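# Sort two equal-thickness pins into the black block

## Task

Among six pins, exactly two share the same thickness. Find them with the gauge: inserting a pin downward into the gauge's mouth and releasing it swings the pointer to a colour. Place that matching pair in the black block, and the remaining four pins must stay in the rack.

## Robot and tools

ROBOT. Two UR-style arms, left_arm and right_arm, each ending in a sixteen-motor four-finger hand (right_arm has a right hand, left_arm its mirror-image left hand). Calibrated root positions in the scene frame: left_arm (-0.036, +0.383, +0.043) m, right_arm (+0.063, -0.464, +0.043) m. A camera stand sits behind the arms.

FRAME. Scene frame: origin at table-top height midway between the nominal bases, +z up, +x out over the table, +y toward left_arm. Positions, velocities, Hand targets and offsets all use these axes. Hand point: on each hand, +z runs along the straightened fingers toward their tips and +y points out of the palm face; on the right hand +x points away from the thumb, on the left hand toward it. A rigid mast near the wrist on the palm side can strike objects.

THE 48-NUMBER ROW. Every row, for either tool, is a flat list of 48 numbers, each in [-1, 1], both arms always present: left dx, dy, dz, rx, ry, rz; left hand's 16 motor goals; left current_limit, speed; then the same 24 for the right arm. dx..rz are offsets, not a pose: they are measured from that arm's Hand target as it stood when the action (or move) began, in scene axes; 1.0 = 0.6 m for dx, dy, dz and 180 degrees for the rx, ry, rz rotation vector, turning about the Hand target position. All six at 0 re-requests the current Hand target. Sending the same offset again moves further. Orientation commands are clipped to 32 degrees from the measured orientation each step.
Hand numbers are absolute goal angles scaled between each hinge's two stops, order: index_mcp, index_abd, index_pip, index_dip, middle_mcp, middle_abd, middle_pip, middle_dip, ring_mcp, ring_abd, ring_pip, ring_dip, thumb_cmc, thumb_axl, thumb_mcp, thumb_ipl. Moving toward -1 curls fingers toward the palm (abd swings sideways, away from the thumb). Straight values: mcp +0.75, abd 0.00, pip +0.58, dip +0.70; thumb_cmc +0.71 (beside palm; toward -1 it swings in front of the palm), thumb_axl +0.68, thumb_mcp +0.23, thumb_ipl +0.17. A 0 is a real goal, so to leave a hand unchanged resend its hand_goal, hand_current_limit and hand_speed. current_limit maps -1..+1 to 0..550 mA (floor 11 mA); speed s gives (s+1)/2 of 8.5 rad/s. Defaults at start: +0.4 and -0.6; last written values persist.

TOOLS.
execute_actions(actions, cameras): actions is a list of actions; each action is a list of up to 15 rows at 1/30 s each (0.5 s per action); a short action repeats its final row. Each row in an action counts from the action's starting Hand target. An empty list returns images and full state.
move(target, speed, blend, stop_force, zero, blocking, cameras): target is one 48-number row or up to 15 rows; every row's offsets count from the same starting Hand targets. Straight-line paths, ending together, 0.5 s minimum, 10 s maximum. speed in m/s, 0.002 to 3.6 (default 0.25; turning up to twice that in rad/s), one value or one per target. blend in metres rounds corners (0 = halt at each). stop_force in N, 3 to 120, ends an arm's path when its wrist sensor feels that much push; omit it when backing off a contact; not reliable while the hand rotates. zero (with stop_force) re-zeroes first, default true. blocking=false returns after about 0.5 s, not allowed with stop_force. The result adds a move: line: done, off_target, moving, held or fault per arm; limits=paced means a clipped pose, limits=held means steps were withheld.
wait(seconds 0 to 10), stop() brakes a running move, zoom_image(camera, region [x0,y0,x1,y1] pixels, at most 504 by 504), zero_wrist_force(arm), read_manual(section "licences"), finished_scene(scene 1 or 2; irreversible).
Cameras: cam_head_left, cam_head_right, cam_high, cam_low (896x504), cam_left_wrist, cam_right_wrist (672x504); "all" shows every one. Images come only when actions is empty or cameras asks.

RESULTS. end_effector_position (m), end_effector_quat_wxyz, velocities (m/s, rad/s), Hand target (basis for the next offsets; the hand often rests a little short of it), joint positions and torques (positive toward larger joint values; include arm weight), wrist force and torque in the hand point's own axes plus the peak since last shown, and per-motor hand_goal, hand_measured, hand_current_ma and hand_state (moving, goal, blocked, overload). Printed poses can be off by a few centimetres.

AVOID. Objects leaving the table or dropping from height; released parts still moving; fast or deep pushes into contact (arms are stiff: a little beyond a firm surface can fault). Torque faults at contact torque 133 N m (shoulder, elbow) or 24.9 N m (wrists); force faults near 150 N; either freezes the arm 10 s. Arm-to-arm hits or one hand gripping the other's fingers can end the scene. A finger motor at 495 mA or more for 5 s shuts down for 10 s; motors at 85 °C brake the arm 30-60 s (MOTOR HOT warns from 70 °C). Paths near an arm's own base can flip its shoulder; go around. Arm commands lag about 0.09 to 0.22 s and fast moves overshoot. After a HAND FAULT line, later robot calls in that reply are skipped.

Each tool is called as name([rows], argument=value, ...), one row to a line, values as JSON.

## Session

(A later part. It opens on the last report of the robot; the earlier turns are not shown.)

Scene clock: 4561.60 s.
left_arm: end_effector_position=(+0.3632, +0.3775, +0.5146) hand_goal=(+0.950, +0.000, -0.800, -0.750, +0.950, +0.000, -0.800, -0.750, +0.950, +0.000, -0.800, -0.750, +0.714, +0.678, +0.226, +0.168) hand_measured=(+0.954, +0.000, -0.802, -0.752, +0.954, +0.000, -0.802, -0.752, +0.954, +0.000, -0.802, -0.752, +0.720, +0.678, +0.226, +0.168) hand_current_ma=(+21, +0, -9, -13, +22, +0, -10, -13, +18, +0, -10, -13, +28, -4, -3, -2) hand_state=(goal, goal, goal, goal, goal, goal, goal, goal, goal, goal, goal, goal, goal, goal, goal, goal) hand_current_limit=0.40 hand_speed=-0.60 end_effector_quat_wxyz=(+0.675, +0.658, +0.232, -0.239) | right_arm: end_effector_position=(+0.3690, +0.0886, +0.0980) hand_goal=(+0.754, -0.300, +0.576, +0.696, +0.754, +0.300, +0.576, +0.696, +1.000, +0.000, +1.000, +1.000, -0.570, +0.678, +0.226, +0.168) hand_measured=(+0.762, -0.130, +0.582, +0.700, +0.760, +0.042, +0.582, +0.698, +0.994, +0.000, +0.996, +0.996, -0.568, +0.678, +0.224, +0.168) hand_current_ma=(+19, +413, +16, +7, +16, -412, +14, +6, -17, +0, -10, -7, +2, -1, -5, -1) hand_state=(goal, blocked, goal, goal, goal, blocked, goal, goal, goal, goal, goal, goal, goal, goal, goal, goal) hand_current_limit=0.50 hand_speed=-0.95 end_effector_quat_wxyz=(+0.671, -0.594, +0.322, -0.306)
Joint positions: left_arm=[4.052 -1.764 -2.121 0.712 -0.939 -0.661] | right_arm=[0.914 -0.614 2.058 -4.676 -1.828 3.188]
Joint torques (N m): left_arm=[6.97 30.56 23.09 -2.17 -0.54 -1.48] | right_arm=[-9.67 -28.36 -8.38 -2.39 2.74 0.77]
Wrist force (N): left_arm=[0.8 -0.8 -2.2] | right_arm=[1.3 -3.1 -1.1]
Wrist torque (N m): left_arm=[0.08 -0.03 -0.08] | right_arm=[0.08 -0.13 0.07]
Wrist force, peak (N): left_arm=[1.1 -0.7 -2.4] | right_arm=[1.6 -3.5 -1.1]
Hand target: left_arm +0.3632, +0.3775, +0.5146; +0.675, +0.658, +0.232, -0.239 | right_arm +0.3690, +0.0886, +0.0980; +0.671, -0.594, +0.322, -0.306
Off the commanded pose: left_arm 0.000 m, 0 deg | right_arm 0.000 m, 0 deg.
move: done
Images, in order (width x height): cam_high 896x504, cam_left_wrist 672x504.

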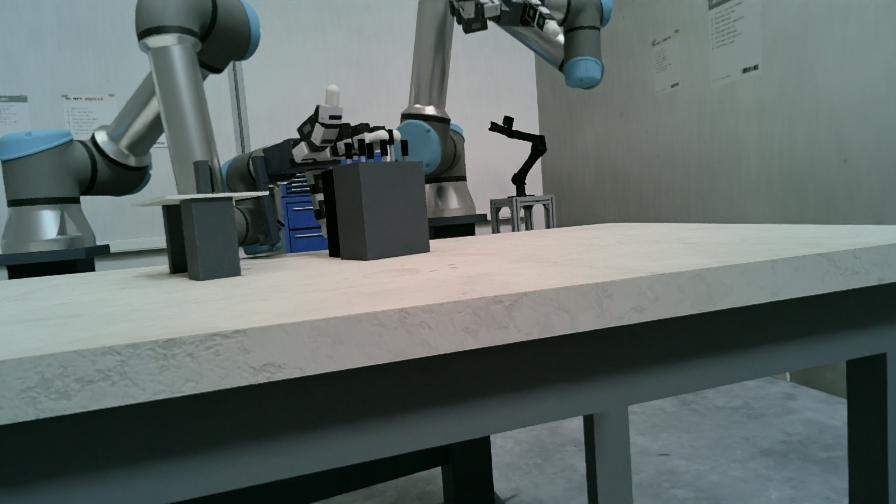

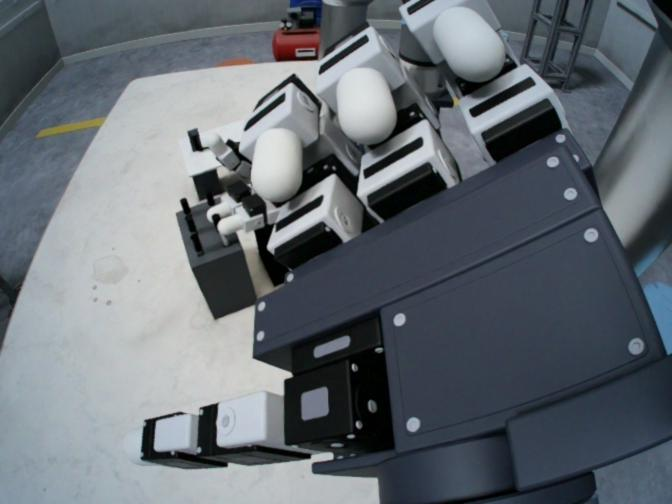

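move([
  [0,0,0,0,0,0,0.95,0,-0.8,-0.75,0.95,0,-0.8,-0.75,0.95,0,-0.8,-0.75,0.714,0.678,0.226,0.168,0.4,-0.6,0,0,0.0083,0,0,0,0.754,-0.3,0.576,0.696,0.754,0.3,0.576,0.696,1.0,0,1.0,1.0,-0.571,0.678,0.226,0.168,0.5,-0.95],
  [0,0,0,0,0,0,0.95,0,-0.8,-0.75,0.95,0,-0.8,-0.75,0.95,0,-0.8,-0.75,0.714,0.678,0.226,0.168,0.4,-0.6,0.0013,-0.0022,0.0083,0,0,0,0.754,-0.3,0.576,0.696,0.754,0.3,0.576,0.696,1.0,0,1.0,1.0,-0.571,0.678,0.226,0.168,0.5,-0.95],
  [0,0,0,0,0,0,0.95,0,-0.8,-0.75,0.95,0,-0.8,-0.75,0.95,0,-0.8,-0.75,0.714,0.678,0.226,0.168,0.4,-0.6,0.0013,-0.0022,-0.0017,0,0,0,0.754,-0.3,0.576,0.696,0.754,0.3,0.576,0.696,1.0,0,1.0,1.0,-0.571,0.678,0.226,0.168,0.5,-0.95],
], speed=0.01, cameras=["cam_high", "cam_left_wrist"])

zoom_image(camera="cam_left_wrist", region=[200, 200, 250, 260])

zoom_image(camera="cam_high", region=[350, 110, 410, 170])

Scene clock: 4570.67 s.
left_arm: end_effector_position=(+0.3632, +0.3775, +0.5146) hand_goal=(+0.950, +0.000, -0.800, -0.750, +0.950, +0.000, -0.800, -0.750, +0.950, +0.000, -0.800, -0.750, +0.714, +0.678, +0.226, +0.168) hand_measured=(+0.954, +0.000, -0.802, -0.752, +0.954, +0.000, -0.802, -0.752, +0.954, +0.000, -0.802, -0.752, +0.720, +0.678, +0.226, +0.168) hand_current_ma=(+21, +0, -9, -13, +22, +0, -10, -13, +18, +0, -10, -13, +28, -4, -3, -2) hand_state=(goal, goal, goal, goal, goal, goal, goal, goal, goal, goal, goal, goal, goal, goal, goal, goal) hand_current_limit=0.40 hand_speed=-0.60 end_effector_quat_wxyz=(+0.675, +0.658, +0.232, -0.239) | right_arm: end_effector_position=(+0.3698, +0.0872, +0.0971) hand_goal=(+0.754, -0.300, +0.576, +0.696, +0.754, +0.300, +0.576, +0.696, +1.000, +0.000, +1.000, +1.000, -0.570, +0.678, +0.226, +0.168) hand_measured=(+0.746, -0.130, +0.576, +0.698, +0.746, +0.042, +0.576, +0.698, +0.994, +0.000, +0.996, +0.996, -0.568, +0.678, +0.224, +0.168) hand_current_ma=(-20, +412, +0, +3, -22, -412, -1, +3, -17, +0, -10, -7, +2, -1, -5, -1) hand_state=(goal, blocked, goal, goal, goal, blocked, goal, goal, goal, goal, goal, goal, goal, goal, goal, goal) hand_current_limit=0.50 hand_speed=-0.95 end_effector_quat_wxyz=(+0.671, -0.594, +0.322, -0.306) end_effector_velocity=(+0.000, +0.000, -0.002) end_effector_angular_velocity=(-0.001, +0.001, +0.000)
Joint positions: left_arm=[4.052 -1.764 -2.121 0.712 -0.939 -0.661] | right_arm=[0.91 -0.612 2.06 -4.679 -1.825 3.188]
Joint velocities: left_arm=[within noise] | right_arm=[0 0.005 -0.002 -0.002 0 0]
Joint torques (N m): left_arm=[6.09 29.9 22.63 -2.35 -0.35 -1.44] | right_arm=[-10.31 -29.33 -9.34 -3.37 2.59 1.05]
Wrist force (N): left_arm=[1.2 -0.8 -1.9] | right_arm=[1.4 -1.1 -0.9]
Wrist torque (N m): left_arm=[0.06 -0.07 -0.06] | right_arm=[-0.14 -0.15 0.09]
Wrist force, peak (N): left_arm=[1.2 -0.8 -2.5] | right_arm=[1.4 -3.6 -1.4]
Hand target: left_arm +0.3632, +0.3775, +0.5146; +0.675, +0.658, +0.232, -0.239 | right_arm +0.3698, +0.0872, +0.0969; +0.671, -0.594, +0.322, -0.306
Off the commanded pose: left_arm 0.000 m, 0 deg | right_arm 0.000 m, 0 deg.
move: done
Images, in order (width x height): cam_high 896x504, cam_left_wrist 672x504.

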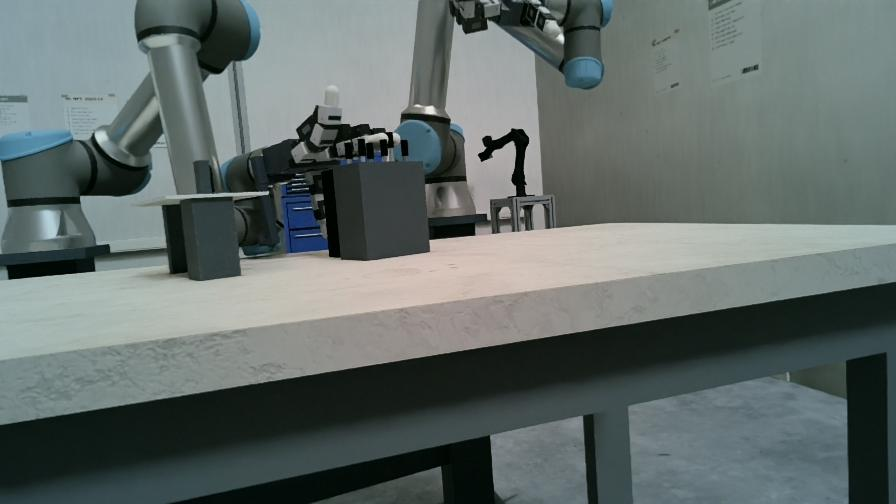

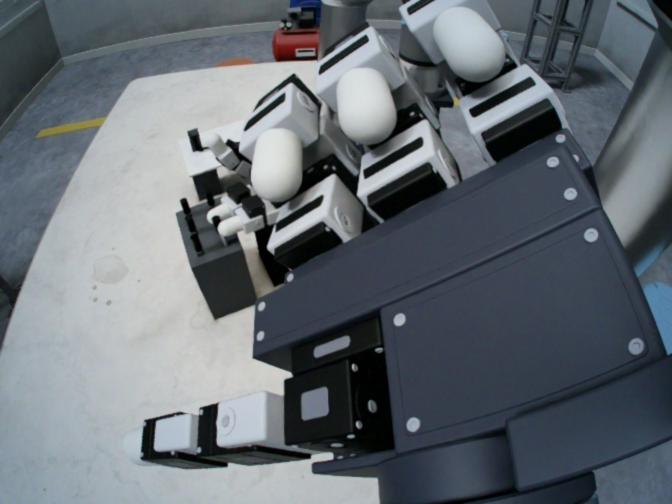

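Scaled by 8.400 from the camera's 672x504 image, which has a finer 960x720 frame.

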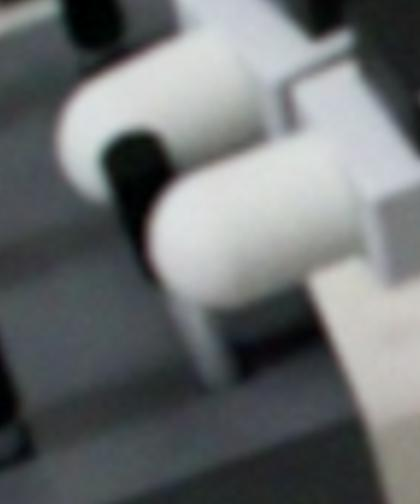

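Scaled by 8.400.

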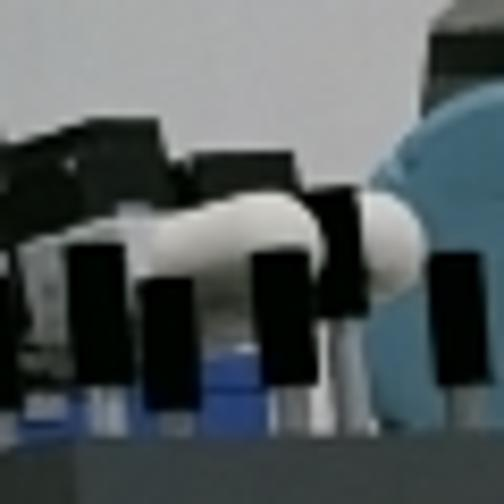

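move(target=[0,0,0,0,0,0,0.95,0,-0.8,-0.75,0.95,0,-0.8,-0.75,0.95,0,-0.8,-0.75,0.714,0.678,0.226,0.168,0.4,-0.6,0,0,-0.0185,0,0,0,0.754,-0.3,0.576,0.696,0.754,0.3,0.576,0.696,1.0,0,1.0,1.0,-0.571,0.678,0.226,0.168,0.5,-0.95], speed=0.008, stop_force=4, cameras=["cam_high", "cam_left_wrist"])

zoom_image(camera="cam_high", region=[350, 110, 410, 170])

zoom_image(camera="cam_left_wrist", region=[200, 200, 250, 260])

Scene clock: 4580.90 s.
left_arm: end_effector_position=(+0.3632, +0.3775, +0.5146) hand_goal=(+0.950, +0.000, -0.800, -0.750, +0.950, +0.000, -0.800, -0.750, +0.950, +0.000, -0.800, -0.750, +0.714, +0.678, +0.226, +0.168) hand_measured=(+0.954, +0.000, -0.802, -0.752, +0.954, +0.000, -0.802, -0.752, +0.954, +0.000, -0.802, -0.752, +0.720, +0.678, +0.226, +0.168) hand_current_ma=(+21, +0, -9, -13, +22, +0, -10, -13, +18, +0, -10, -13, +28, -4, -3, -2) hand_state=(goal, goal, goal, goal, goal, goal, goal, goal, goal, goal, goal, goal, goal, goal, goal, goal) hand_current_limit=0.40 hand_speed=-0.60 end_effector_quat_wxyz=(+0.675, +0.658, +0.232, -0.239) | right_arm: end_effector_position=(+0.3698, +0.0872, +0.0950) hand_goal=(+0.754, -0.300, +0.576, +0.696, +0.754, +0.300, +0.576, +0.696, +1.000, +0.000, +1.000, +1.000, -0.570, +0.678, +0.226, +0.168) hand_measured=(+0.744, -0.130, +0.576, +0.698, +0.744, +0.042, +0.574, +0.698, +0.994, +0.000, +0.996, +0.996, -0.568, +0.678, +0.224, +0.168) hand_current_ma=(-24, +412, -1, +3, -26, -412, -2, +3, -18, +0, -9, -7, +2, -1, -4, -1) hand_state=(goal, blocked, goal, goal, goal, blocked, goal, goal, goal, goal, goal, goal, goal, goal, goal, goal) hand_current_limit=0.50 hand_speed=-0.95 end_effector_quat_wxyz=(+0.670, -0.594, +0.322, -0.306)
Joint positions: left_arm=[4.052 -1.764 -2.121 0.712 -0.939 -0.661] | right_arm=[0.91 -0.608 2.059 -4.68 -1.825 3.188]
Joint torques (N m): left_arm=[6.71 29.52 22.25 -2.39 -0.69 -1.39] | right_arm=[0.87 -37.17 -2.84 -1.88 0.12 -0.01]
Wrist force (N): left_arm=[1.1 -0.7 -2.0] | right_arm=[1.5 -0.9 -1.1]
Wrist torque (N m): left_arm=[0.08 -0.07 -0.05] | right_arm=[-0.10 -0.16 0.10]
Wrist force, peak (N): left_arm=[1.2 -1.1 -2.2] | right_arm=[1.1 -2.4 -0.8]
Hand target: left_arm +0.3632, +0.3775, +0.5146; +0.675, +0.658, +0.232, -0.239 | right_arm +0.3698, +0.0872, +0.0950; +0.670, -0.594, +0.322, -0.306 (not the last commanded pose)
Off the commanded pose: left_arm 0.000 m, 0 deg | right_arm 0.009 m, 0 deg.
FORCE FAULT: contact force on the right arm reached its limit, and that arm stopped. The contact can be on any part of that arm, not only on its tool. That arm's remaining commands of this call were not run. That arm is still stopped at the end of this call. That arm stays stopped for about 10 more seconds. Until then a move that you send moves the other arm only, and its call returns only when the move has ended. Once the stop has ended, the next robot result says so. If the stop ends while you think or write, that arm runs what you send next, counted from a new Hand target: where the arm stands when the stop ends. While its stop runs, that arm, its gripper or tool too, takes no new command. Until it ends, the stop uses up actions while you think or wait. An arm that is not stopped still takes commands.
move: fault (right_arm)
Images, in order (width x height): cam_high 896x504, cam_left_wrist 672x504.

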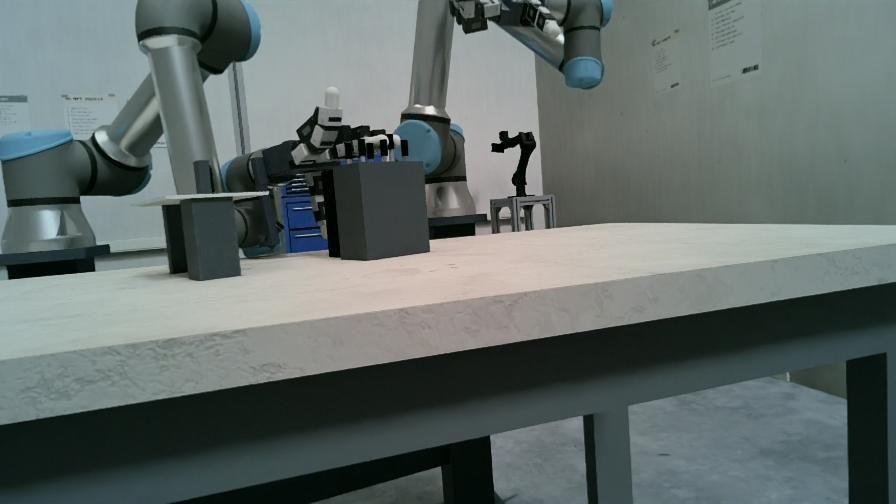

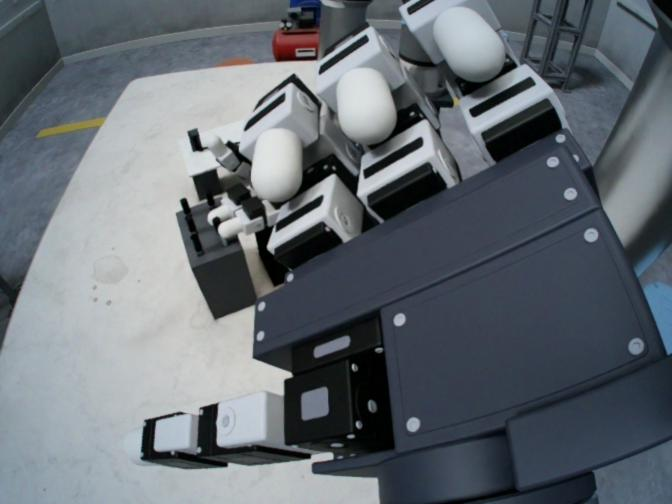

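Scaled by 8.400.

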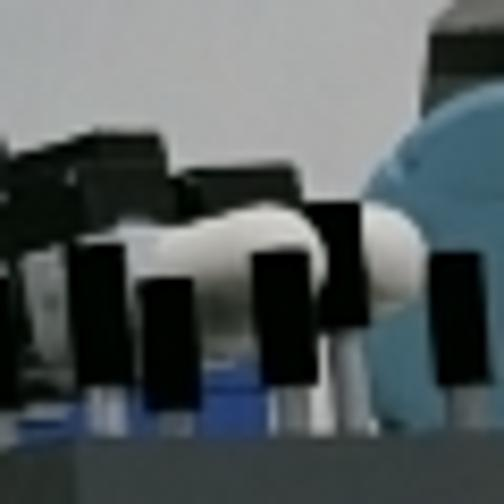

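Scaled by 8.400 from the camera's 672x504 image, which has a finer 960x720 frame.

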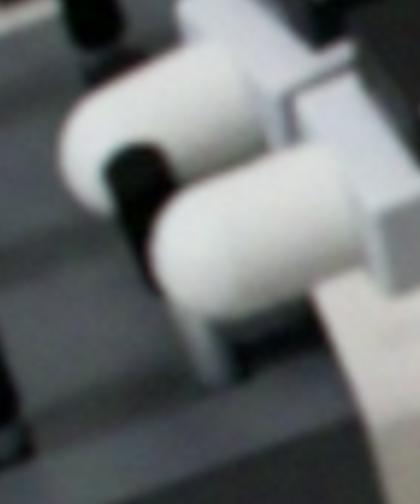

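wait(seconds=4)

Scene clock: 4600.87 s.
left_arm: end_effector_position=(+0.3632, +0.3775, +0.5146) hand_goal=(+0.950, +0.000, -0.800, -0.750, +0.950, +0.000, -0.800, -0.750, +0.950, +0.000, -0.800, -0.750, +0.714, +0.678, +0.226, +0.168) hand_measured=(+0.954, +0.000, -0.802, -0.752, +0.954, +0.000, -0.802, -0.752, +0.954, +0.000, -0.802, -0.752, +0.720, +0.678, +0.226, +0.168) hand_current_ma=(+21, +0, -9, -13, +22, +0, -10, -13, +18, +0, -10, -13, +28, -4, -3, -2) hand_state=(goal, goal, goal, goal, goal, goal, goal, goal, goal, goal, goal, goal, goal, goal, goal, goal) hand_current_limit=0.40 hand_speed=-0.60 end_effector_quat_wxyz=(+0.675, +0.658, +0.232, -0.239) | right_arm: end_effector_position=(+0.3698, +0.0872, +0.0950) hand_goal=(+0.754, -0.300, +0.576, +0.696, +0.754, +0.300, +0.576, +0.696, +1.000, +0.000, +1.000, +1.000, -0.570, +0.678, +0.226, +0.168) hand_measured=(+0.744, -0.130, +0.576, +0.698, +0.744, +0.042, +0.574, +0.698, +0.994, +0.000, +0.996, +0.996, -0.568, +0.678, +0.224, +0.168) hand_current_ma=(-24, +412, -1, +3, -26, -412, -2, +3, -18, +0, -9, -7, +2, -1, -4, -1) hand_state=(goal, blocked, goal, goal, goal, blocked, goal, goal, goal, goal, goal, goal, goal, goal, goal, goal) hand_current_limit=0.50 hand_speed=-0.95 end_effector_quat_wxyz=(+0.670, -0.594, +0.322, -0.306)
Joint positions: left_arm=[4.052 -1.764 -2.121 0.712 -0.939 -0.661] | right_arm=[0.91 -0.608 2.059 -4.68 -1.825 3.188]
Joint torques (N m): left_arm=[6.33 29.81 22.81 -2.2 -0.28 -1.29] | right_arm=[0.54 -39.59 -3.36 -1.78 -0.03 -0.06]
Wrist force (N): left_arm=[1.0 -0.9 -2.1] | right_arm=[1.1 -1.0 -1.1]
Wrist torque (N m): left_arm=[0.08 -0.06 -0.06] | right_arm=[-0.10 -0.12 0.06]
Wrist force, peak (N): left_arm=[1.3 -0.9 -2.2] | right_arm=[1.5 -1.3 -1.5]
Hand target: left_arm +0.3632, +0.3775, +0.5146; +0.675, +0.658, +0.232, -0.239 | right_arm +0.3698, +0.0872, +0.0950; +0.670, -0.594, +0.322, -0.306 (not the last commanded pose)
Off the commanded pose: left_arm 0.000 m, 0 deg | right_arm 0.009 m, 0 deg.
FORCE FAULT, CONTINUED: the right arm's stop, for the force fault that an earlier result reported, is over. The rest of the stop counts as 19 of the actions that you can send in this scene. That arm's target is now where it stood when the stop ended, not its last command. That arm accepts commands again.
wait: 4.00 s; at rest from the start

move(target=[0,0,0,0,0,0,0.95,0,-0.8,-0.75,0.95,0,-0.8,-0.75,0.95,0,-0.8,-0.75,0.714,0.678,0.226,0.168,0.4,-0.6,-0.0093,-0.0083,0.0152,-0.0168,0.022,0.0019,0.754,-0.3,0.576,0.696,0.754,0.3,0.576,0.696,1.0,0,1.0,1.0,-0.571,0.678,0.226,0.168,0.5,-0.95], speed=0.02, cameras=["cam_high", "cam_left_wrist"])

zoom_image(camera="cam_high", region=[350, 110, 410, 170])

zoom_image(camera="cam_left_wrist", region=[200, 200, 250, 260])

Scene clock: 4607.47 s.
left_arm: end_effector_position=(+0.3632, +0.3775, +0.5146) hand_goal=(+0.950, +0.000, -0.800, -0.750, +0.950, +0.000, -0.800, -0.750, +0.950, +0.000, -0.800, -0.750, +0.714, +0.678, +0.226, +0.168) hand_measured=(+0.954, +0.000, -0.802, -0.752, +0.954, +0.000, -0.802, -0.752, +0.954, +0.000, -0.802, -0.752, +0.720, +0.678, +0.226, +0.168) hand_current_ma=(+21, +0, -9, -13, +22, +0, -10, -13, +18, +0, -10, -13, +28, -4, -3, -2) hand_state=(goal, goal, goal, goal, goal, goal, goal, goal, goal, goal, goal, goal, goal, goal, goal, goal) hand_current_limit=0.40 hand_speed=-0.60 end_effector_quat_wxyz=(+0.675, +0.658, +0.232, -0.239) | right_arm: end_effector_position=(+0.3642, +0.0823, +0.1041) hand_goal=(+0.754, -0.300, +0.576, +0.696, +0.754, +0.300, +0.576, +0.696, +1.000, +0.000, +1.000, +1.000, -0.570, +0.678, +0.226, +0.168) hand_measured=(+0.744, -0.130, +0.576, +0.698, +0.744, +0.042, +0.574, +0.698, +0.994, +0.000, +0.996, +0.996, -0.568, +0.678, +0.224, +0.168) hand_current_ma=(-24, +412, -1, +3, -26, -412, -2, +3, -18, +0, -9, -7, +2, -1, -4, -1) hand_state=(goal, blocked, goal, goal, goal, blocked, goal, goal, goal, goal, goal, goal, goal, goal, goal, goal) hand_current_limit=0.50 hand_speed=-0.95 end_effector_quat_wxyz=(+0.644, -0.623, +0.335, -0.292) end_effector_velocity=(+0.000, +0.000, -0.001) end_effector_angular_velocity=(-0.005, +0.002, +0.000)
Joint positions: left_arm=[4.052 -1.764 -2.121 0.712 -0.939 -0.661] | right_arm=[0.906 -0.689 2.114 -4.565 -1.815 3.21]
Joint velocities: left_arm=[within noise] | right_arm=[0 -0.002 0.002 0.005 0 -0.001]
Joint torques (N m): left_arm=[6.5 28.92 23.61 -2.18 -0.18 -1.33] | right_arm=[-9.75 -45.53 1.35 -0.66 2.59 1.14]
Wrist force (N): left_arm=[0.8 -0.9 -1.9] | right_arm=[1.3 -1.0 -1.3]
Wrist torque (N m): left_arm=[0.05 -0.03 -0.07] | right_arm=[-0.08 -0.13 0.09]
Wrist force, peak (N): left_arm=[0.9 -1.0 -2.4] | right_arm=[1.3 -1.4 -1.6]
Hand target: left_arm +0.3632, +0.3775, +0.5146; +0.675, +0.658, +0.232, -0.239 | right_arm +0.3642, +0.0822, +0.1041; +0.644, -0.623, +0.335, -0.292
Off the commanded pose: left_arm 0.000 m, 0 deg | right_arm 0.000 m, 0 deg.
move: done
Images, in order (width x height): cam_high 896x504, cam_left_wrist 672x504.

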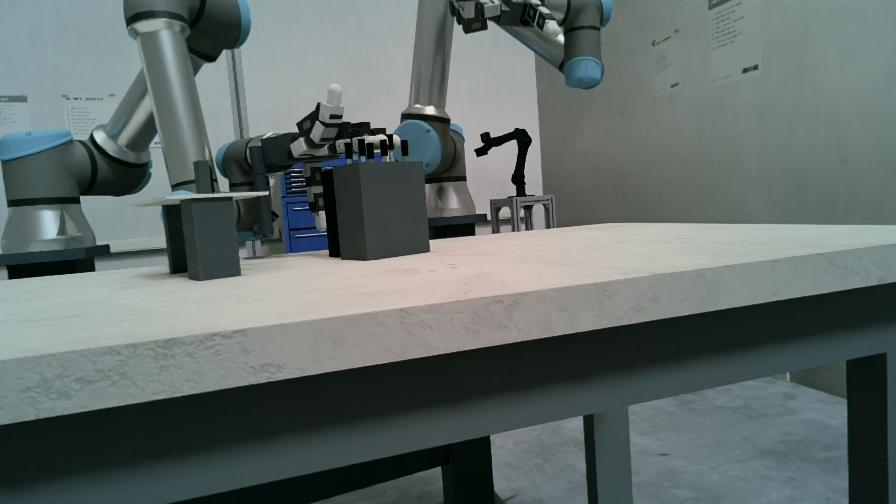

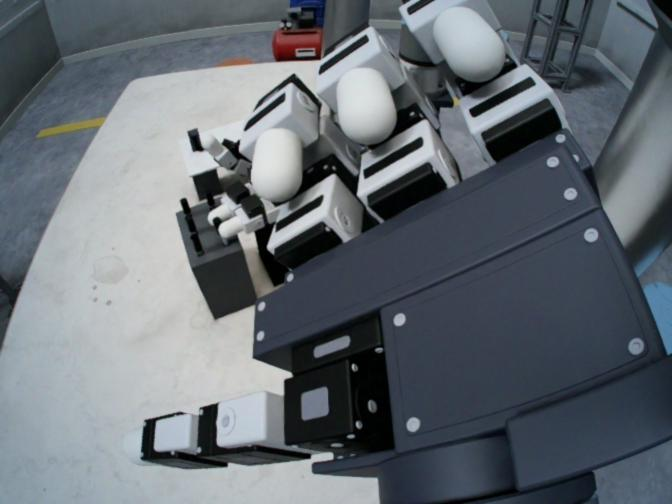

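Scaled by 8.400.

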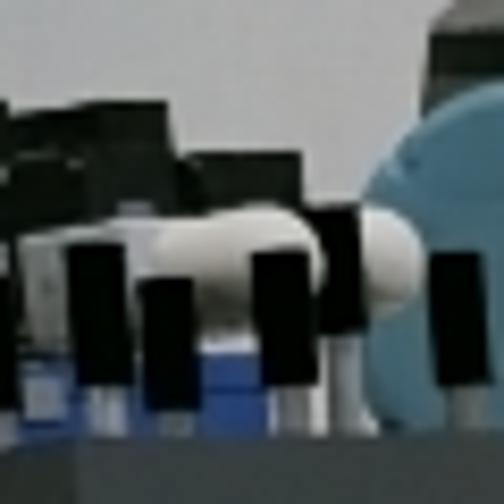

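Scaled by 8.400 from the camera's 672x504 image, which has a finer 960x720 frame.

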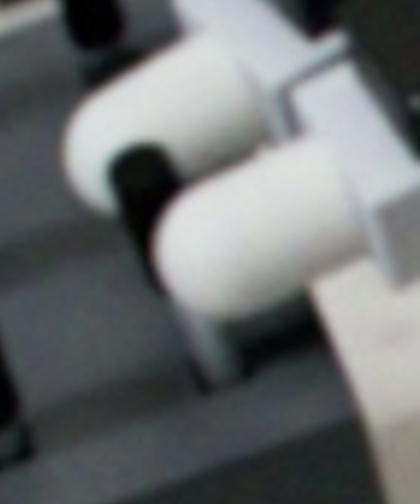

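move(target=[0,0,0,0,0,0,0.95,0,-0.8,-0.75,0.95,0,-0.8,-0.75,0.95,0,-0.8,-0.75,0.714,0.678,0.226,0.168,0.4,-0.6,0,0,-0.0227,0,0,0,0.754,-0.3,0.576,0.696,0.754,0.3,0.576,0.696,1.0,0,1.0,1.0,-0.571,0.678,0.226,0.168,0.5,-0.95], speed=0.008, stop_force=3, cameras=["cam_high", "cam_left_wrist"])

zoom_image(camera="cam_high", region=[350, 110, 410, 170])

zoom_image(camera="cam_left_wrist", region=[200, 200, 250, 260])

Scene clock: 4614.57 s.
left_arm: end_effector_position=(+0.3632, +0.3775, +0.5146) hand_goal=(+0.950, +0.000, -0.800, -0.750, +0.950, +0.000, -0.800, -0.750, +0.950, +0.000, -0.800, -0.750, +0.714, +0.678, +0.226, +0.168) hand_measured=(+0.954, +0.000, -0.802, -0.752, +0.954, +0.000, -0.802, -0.752, +0.954, +0.000, -0.802, -0.752, +0.720, +0.678, +0.226, +0.168) hand_current_ma=(+21, +0, -9, -13, +22, +0, -10, -13, +18, +0, -10, -13, +28, -4, -3, -2) hand_state=(goal, goal, goal, goal, goal, goal, goal, goal, goal, goal, goal, goal, goal, goal, goal, goal) hand_current_limit=0.40 hand_speed=-0.60 end_effector_quat_wxyz=(+0.675, +0.658, +0.232, -0.239) | right_arm: end_effector_position=(+0.3642, +0.0822, +0.0905) hand_goal=(+0.754, -0.300, +0.576, +0.696, +0.754, +0.300, +0.576, +0.696, +1.000, +0.000, +1.000, +1.000, -0.570, +0.678, +0.226, +0.168) hand_measured=(+0.744, -0.130, +0.576, +0.698, +0.744, +0.042, +0.574, +0.698, +0.994, +0.000, +0.996, +0.996, -0.568, +0.678, +0.224, +0.168) hand_current_ma=(-24, +412, -1, +3, -26, -412, -2, +3, -18, +0, -9, -7, +2, -1, -4, -1) hand_state=(goal, blocked, goal, goal, goal, blocked, goal, goal, goal, goal, goal, goal, goal, goal, goal, goal) hand_current_limit=0.50 hand_speed=-0.95 end_effector_quat_wxyz=(+0.644, -0.623, +0.335, -0.292)
Joint positions: left_arm=[4.052 -1.764 -2.121 0.712 -0.939 -0.661] | right_arm=[0.906 -0.653 2.102 -4.59 -1.815 3.21]
Joint torques (N m): left_arm=[7.6 29.38 21.89 -2.02 -0.11 -1.24] | right_arm=[-8.82 -28.87 -9.95 -3.31 2.4 0.8]
Wrist force (N): left_arm=[0.8 -0.7 -2.0] | right_arm=[1.1 -1.3 -1.2]
Wrist torque (N m): left_arm=[0.08 -0.04 -0.08] | right_arm=[-0.11 -0.12 0.06]
Wrist force, peak (N): left_arm=[1.3 -0.8 -2.4] | right_arm=[1.5 -1.3 -1.5]
Hand target: left_arm +0.3632, +0.3775, +0.5146; +0.675, +0.658, +0.232, -0.239 | right_arm +0.3642, +0.0822, +0.0905; +0.644, -0.623, +0.335, -0.292
Off the commanded pose: left_arm 0.000 m, 0 deg | right_arm 0.000 m, 0 deg.
move: done
Images, in order (width x height): cam_high 896x504, cam_left_wrist 672x504.

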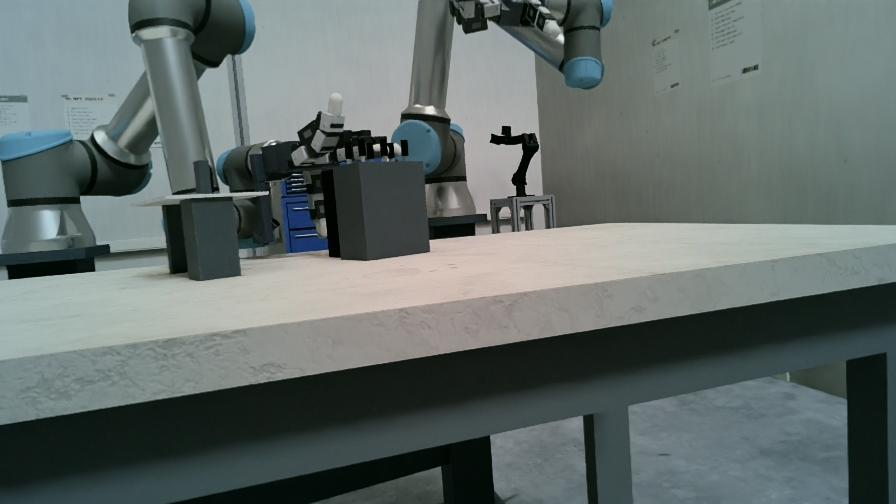

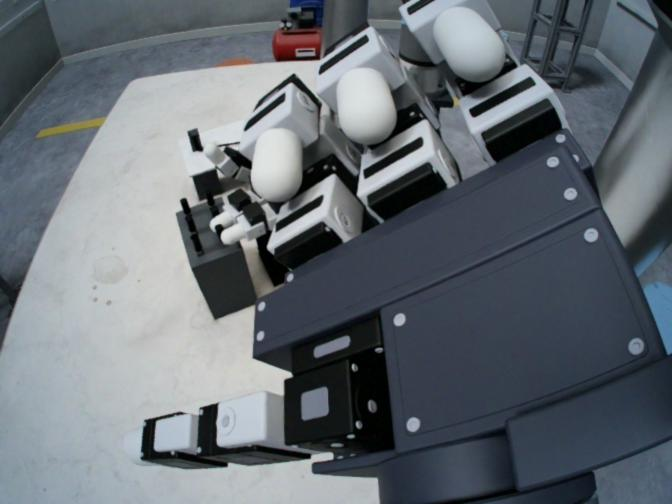

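Scaled by 8.400.

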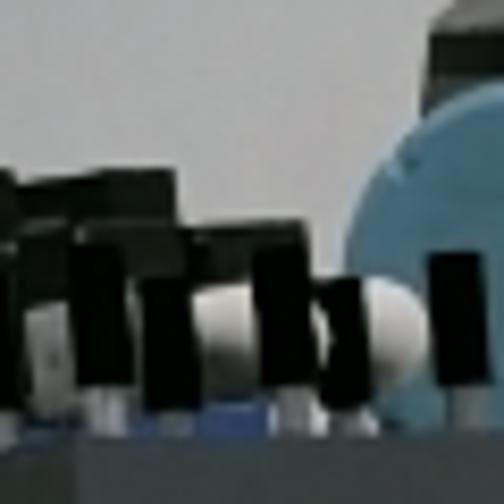

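Scaled by 8.400 from the camera's 672x504 image, which has a finer 960x720 frame.

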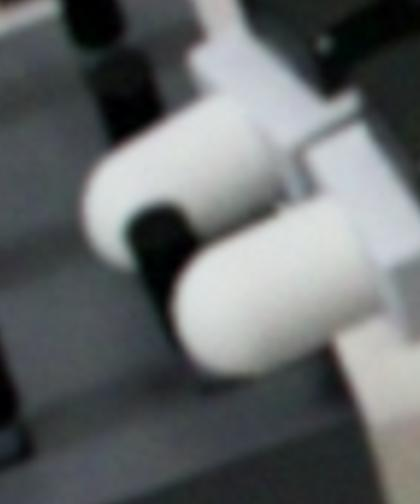

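move(target=[0,0,0,0,0,0,0.95,0,-0.8,-0.75,0.95,0,-0.8,-0.75,0.95,0,-0.8,-0.75,0.714,0.678,0.226,0.168,0.4,-0.6,0,0,0,0,0,0,0.746,-0.085,0.576,0.696,0.746,-0.003,0.576,0.696,1.0,0,1.0,1.0,-0.571,0.678,0.226,0.168,0.4,-0.95], speed=0.02, cameras=["cam_high", "cam_left_wrist"])

zoom_image(camera="cam_high", region=[350, 110, 410, 170])

zoom_image(camera="cam_left_wrist", region=[200, 200, 250, 260])

Scene clock: 4621.23 s.
left_arm: end_effector_position=(+0.3632, +0.3775, +0.5146) hand_goal=(+0.950, +0.000, -0.800, -0.750, +0.950, +0.000, -0.800, -0.750, +0.950, +0.000, -0.800, -0.750, +0.714, +0.678, +0.226, +0.168) hand_measured=(+0.954, +0.000, -0.802, -0.752, +0.954, +0.000, -0.802, -0.752, +0.954, +0.000, -0.802, -0.752, +0.720, +0.678, +0.226, +0.168) hand_current_ma=(+21, +0, -9, -13, +22, +0, -10, -13, +18, +0, -10, -13, +28, -4, -3, -2) hand_state=(goal, goal, goal, goal, goal, goal, goal, goal, goal, goal, goal, goal, goal, goal, goal, goal) hand_current_limit=0.40 hand_speed=-0.60 end_effector_quat_wxyz=(+0.675, +0.658, +0.232, -0.239) | right_arm: end_effector_position=(+0.3642, +0.0822, +0.0905) hand_goal=(+0.746, -0.084, +0.576, +0.696, +0.746, -0.002, +0.576, +0.696, +1.000, +0.000, +1.000, +1.000, -0.570, +0.678, +0.226, +0.168) hand_measured=(+0.738, -0.088, +0.576, +0.698, +0.738, +0.000, +0.574, +0.698, +0.994, +0.000, +0.996, +0.996, -0.568, +0.678, +0.224, +0.168) hand_current_ma=(-18, -6, -1, +3, -18, +5, -2, +3, -18, +0, -9, -7, +2, -1, -4, -1) hand_state=(goal, goal, goal, goal, goal, goal, goal, goal, goal, goal, goal, goal, goal, goal, goal, goal) hand_current_limit=0.40 hand_speed=-0.95 end_effector_quat_wxyz=(+0.644, -0.623, +0.335, -0.292)
Joint positions: left_arm=[4.052 -1.764 -2.121 0.712 -0.939 -0.661] | right_arm=[0.906 -0.653 2.102 -4.59 -1.815 3.21]
Joint torques (N m): left_arm=[6.99 29.57 22.88 -2.17 0.06 -1.3] | right_arm=[-7.17 -28.73 -8.05 -2.19 2.22 -0.42]
Wrist force (N): left_arm=[1.3 -0.6 -2.1] | right_arm=[1.1 -1.2 -1.5]
Wrist torque (N m): left_arm=[0.09 -0.09 -0.04] | right_arm=[-0.07 -0.13 0.07]
Wrist force, peak (N): left_arm=[1.2 -0.7 -2.4] | right_arm=[1.4 -1.8 -1.3]
Hand target: left_arm +0.3632, +0.3775, +0.5146; +0.675, +0.658, +0.232, -0.239 | right_arm +0.3642, +0.0822, +0.0905; +0.644, -0.623, +0.335, -0.292
Off the commanded pose: left_arm 0.000 m, 0 deg | right_arm 0.000 m, 0 deg.
move: done
Images, in order (width x height): cam_high 896x504, cam_left_wrist 672x504.

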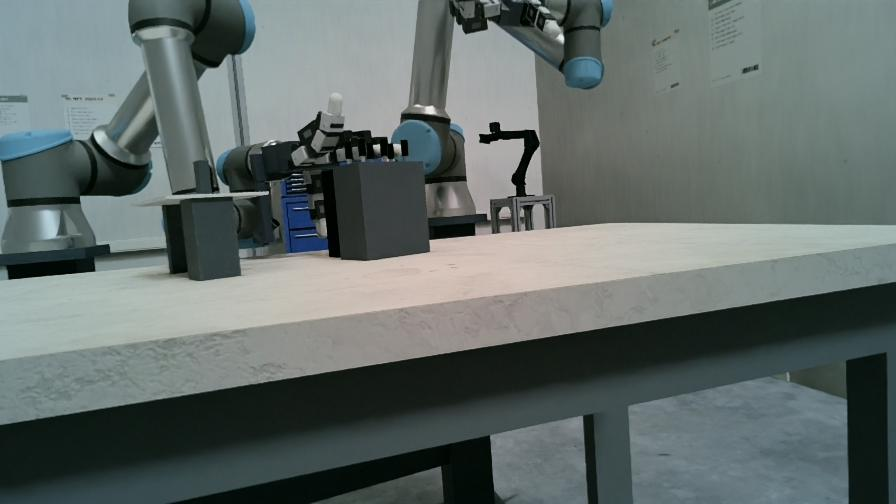

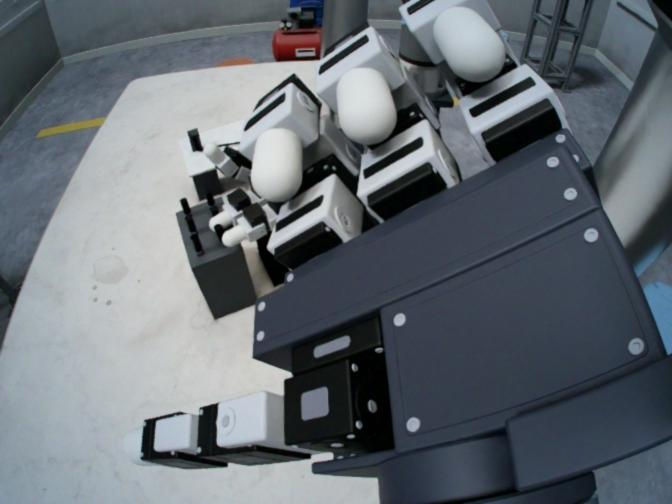

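Scaled by 8.400.

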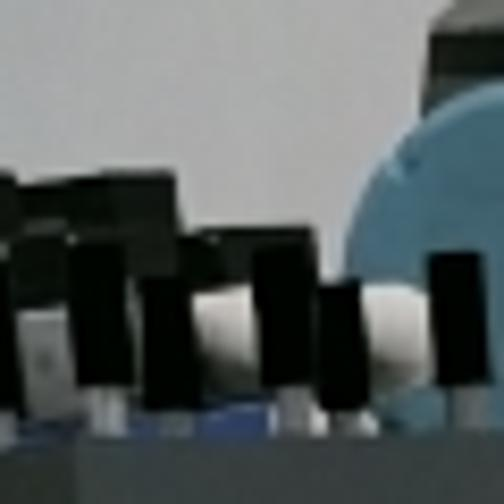

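Scaled by 8.400 from the camera's 672x504 image, which has a finer 960x720 frame.

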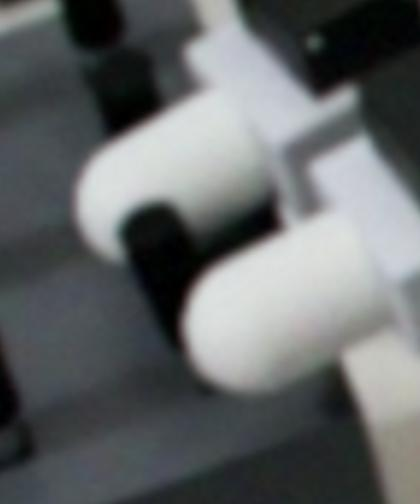

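move([
  [0,0,0,0,0,0,0.95,0,-0.8,-0.75,0.95,0,-0.8,-0.75,0.95,0,-0.8,-0.75,0.714,0.678,0.226,0.168,0.4,-0.6,0,0,0.0667,0,0,0,0.746,-0.085,0.576,0.696,0.746,-0.003,0.576,0.696,1.0,0,1.0,1.0,-0.571,0.678,0.226,0.168,0.4,-0.95],
], speed=0.04)

move([
  [0,0,0,0,0,0,0.95,0,-0.8,-0.75,0.95,0,-0.8,-0.75,0.95,0,-0.8,-0.75,0.714,0.678,0.226,0.168,0.4,-0.6,0,0,0.4491,-0.3025,0.3965,0,0.746,-0.085,0.576,0.696,0.746,-0.003,0.576,0.696,1.0,0,1.0,1.0,-0.571,0.678,0.226,0.168,0.4,-0.95],
  [0,0,0,0,0,0,0.95,0,-0.8,-0.75,0.95,0,-0.8,-0.75,0.95,0,-0.8,-0.75,0.714,0.678,0.226,0.168,0.4,-0.6,0.0392,0.1465,0.4491,-0.0993,0.5049,-0.2274,0.754,-0.065,0.576,0.696,0.754,0.065,0.576,0.696,0.95,0,-0.8,-0.75,-0.571,0.678,0.226,0.168,0.4,-0.85],
], speed=0.15, cameras=["cam_high", "cam_left_wrist", "cam_head_left", "cam_right_wrist"])

zoom_image(camera="cam_high", region=[330, 100, 420, 170])

zoom_image(camera="cam_left_wrist", region=[170, 180, 260, 270])

Scene clock: 4640.47 s.
left_arm: end_effector_position=(+0.3632, +0.3775, +0.5146) hand_goal=(+0.950, +0.000, -0.800, -0.750, +0.950, +0.000, -0.800, -0.750, +0.950, +0.000, -0.800, -0.750, +0.714, +0.678, +0.226, +0.168) hand_measured=(+0.954, +0.000, -0.802, -0.752, +0.954, +0.000, -0.802, -0.752, +0.954, +0.000, -0.802, -0.752, +0.720, +0.678, +0.226, +0.168) hand_current_ma=(+21, +0, -9, -13, +22, +0, -10, -13, +18, +0, -10, -13, +28, -4, -3, -2) hand_state=(goal, goal, goal, goal, goal, goal, goal, goal, goal, goal, goal, goal, goal, goal, goal, goal) hand_current_limit=0.40 hand_speed=-0.60 end_effector_quat_wxyz=(+0.675, +0.658, +0.232, -0.239) | right_arm: end_effector_position=(+0.3642, +0.0822, +0.1304) hand_goal=(+0.746, -0.084, +0.576, +0.696, +0.746, -0.002, +0.576, +0.696, +1.000, +0.000, +1.000, +1.000, -0.570, +0.678, +0.226, +0.168) hand_measured=(+0.738, -0.088, +0.576, +0.698, +0.738, +0.000, +0.574, +0.698, +0.994, +0.000, +0.996, +0.996, -0.568, +0.678, +0.224, +0.168) hand_current_ma=(-19, -6, -1, +3, -19, +5, -2, +3, -18, +0, -9, -7, +2, -1, -4, -1) hand_state=(goal, goal, goal, goal, goal, goal, goal, goal, goal, goal, goal, goal, goal, goal, goal, goal) hand_current_limit=0.40 hand_speed=-0.95 end_effector_quat_wxyz=(+0.644, -0.623, +0.335, -0.292)
Joint positions: left_arm=[4.052 -1.764 -2.121 0.712 -0.939 -0.661] | right_arm=[0.906 -0.761 2.134 -4.512 -1.815 3.21]
Joint torques (N m): left_arm=[7.84 30.05 22.98 -2.22 0.14 -1.35] | right_arm=[0.48 -43.02 0.65 -0.83 0.74 0.21]
Wrist force (N): left_arm=[1.3 -0.9 -1.8] | right_arm=[1.2 -1.5 -1.4]
Wrist torque (N m): left_arm=[0.04 -0.09 -0.04] | right_arm=[-0.12 -0.13 0.10]
Wrist force, peak (N): left_arm=[1.2 -0.6 -2.4] | right_arm=[1.3 -1.5 -1.8]
Hand target: left_arm +0.3632, +0.3775, +0.5146; +0.675, +0.658, +0.232, -0.239 | right_arm +0.3642, +0.0822, +0.1305; +0.644, -0.623, +0.335, -0.292
Off the commanded pose: left_arm 0.000 m, 0 deg | right_arm 0.000 m, 0 deg.
move: done

Scene clock: 4653.60 s.
left_arm: end_effector_position=(+0.3632, +0.3775, +0.5146) hand_goal=(+0.950, +0.000, -0.800, -0.750, +0.950, +0.000, -0.800, -0.750, +0.950, +0.000, -0.800, -0.750, +0.714, +0.678, +0.226, +0.168) hand_measured=(+0.954, +0.000, -0.802, -0.752, +0.954, +0.000, -0.802, -0.752, +0.954, +0.000, -0.802, -0.752, +0.720, +0.678, +0.226, +0.168) hand_current_ma=(+21, +0, -9, -13, +22, +0, -10, -13, +18, +0, -10, -13, +28, -4, -3, -2) hand_state=(goal, goal, goal, goal, goal, goal, goal, goal, goal, goal, goal, goal, goal, goal, goal, goal) hand_current_limit=0.40 hand_speed=-0.60 end_effector_quat_wxyz=(+0.675, +0.658, +0.232, -0.239) | right_arm: end_effector_position=(+0.3877, +0.1701, +0.4000) hand_goal=(+0.754, -0.064, +0.576, +0.696, +0.754, +0.066, +0.576, +0.696, +0.950, +0.000, -0.800, -0.750, -0.570, +0.678, +0.226, +0.168) hand_measured=(+0.750, -0.066, +0.576, +0.698, +0.750, +0.062, +0.574, +0.698, +0.948, +0.000, -0.794, -0.746, -0.568, +0.678, +0.224, +0.168) hand_current_ma=(-11, -4, -1, +3, -11, -6, -2, +3, -4, +0, +14, +6, +2, -1, -6, -1) hand_state=(goal, goal, goal, goal, goal, goal, goal, goal, goal, goal, goal, goal, goal, goal, goal, goal) hand_current_limit=0.40 hand_speed=-0.85 end_effector_quat_wxyz=(-0.001, -0.581, +0.814, +0.001)
Joint positions: left_arm=[4.052 -1.764 -2.121 0.712 -0.939 -0.661] | right_arm=[0.792 -1.064 0.929 -1.436 -1.57 4.256]
Joint torques (N m): left_arm=[7.24 29.41 21.57 -1.83 0.4 -1.34] | right_arm=[10.53 -34.37 -26.6 -1.23 -2.57 1.13]
Wrist force (N): left_arm=[0.7 -0.9 -1.9] | right_arm=[-0.5 -0.2 -1.2]
Wrist torque (N m): left_arm=[0.04 -0.01 -0.10] | right_arm=[0.11 0.04 -0.14]
Wrist force, peak (N): left_arm=[0.9 -0.8 -2.6] | right_arm=[0.5 -0.9 -2.2]
Hand target: left_arm +0.3632, +0.3775, +0.5146; +0.675, +0.658, +0.232, -0.239 | right_arm +0.3877, +0.1701, +0.4000; -0.001, -0.581, +0.814, +0.001
Off the commanded pose: left_arm 0.000 m, 0 deg | right_arm 0.000 m, 0 deg.
move: done
Images, in order (width x height): cam_head_left 896x504, cam_high 896x504, cam_left_wrist 672x504, cam_right_wrist 672x504.

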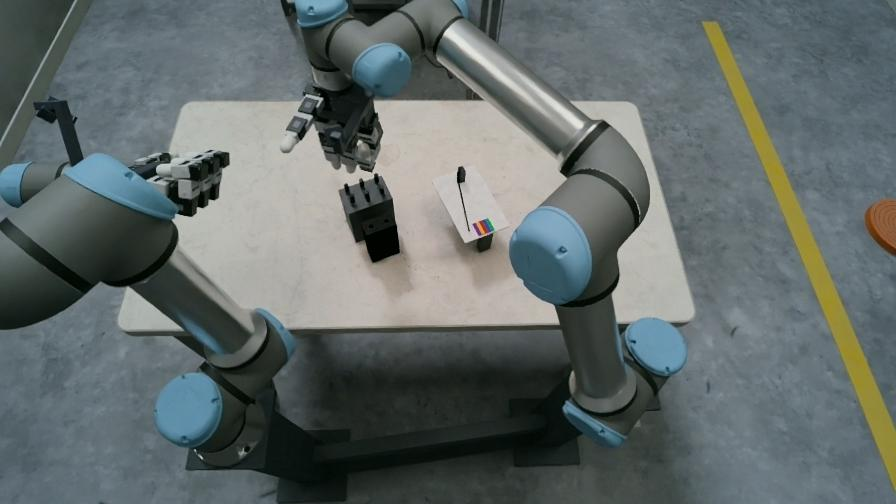

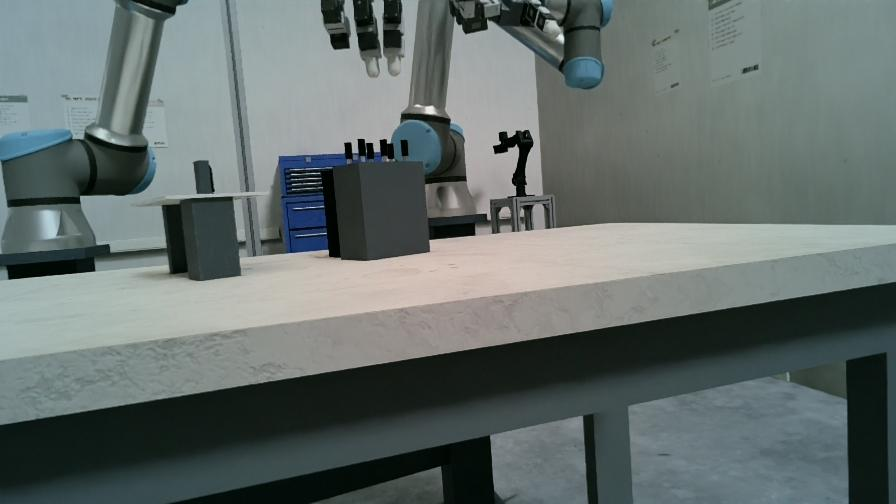

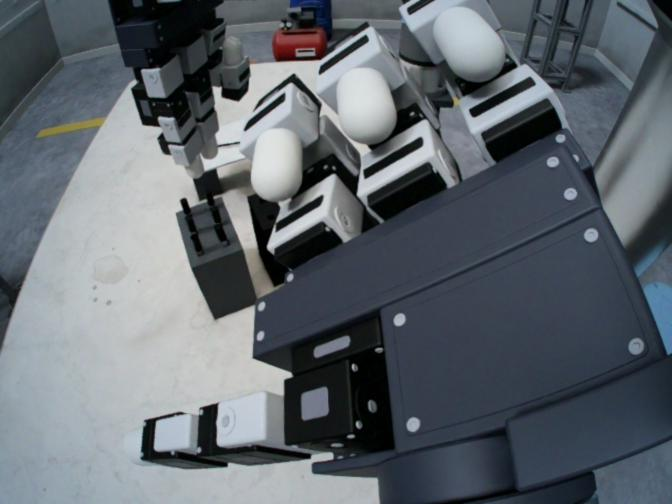

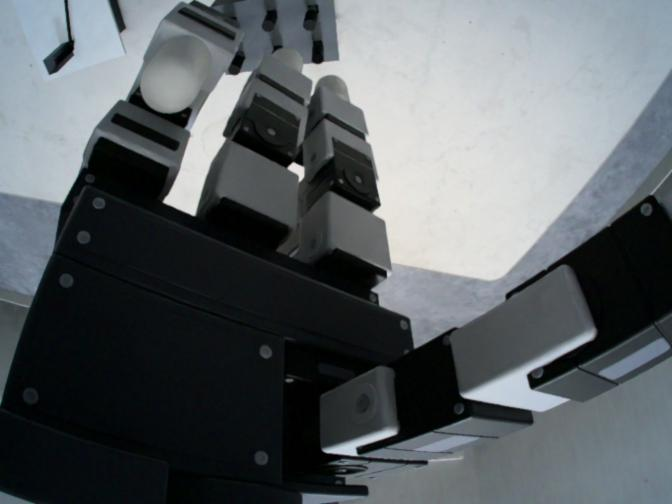

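Scaled by 5.600.

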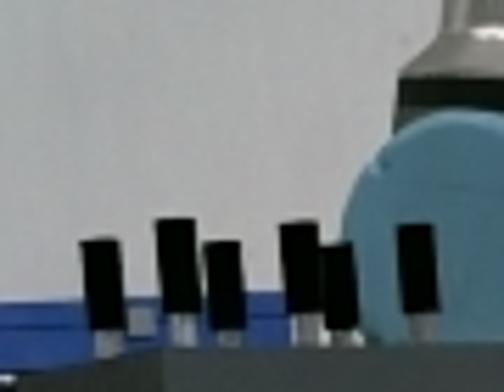

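Scaled by 5.600 from the camera's 672x504 image, which has a finer 960x720 frame.

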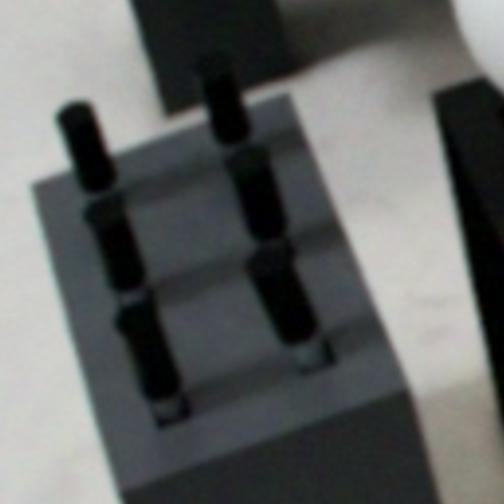

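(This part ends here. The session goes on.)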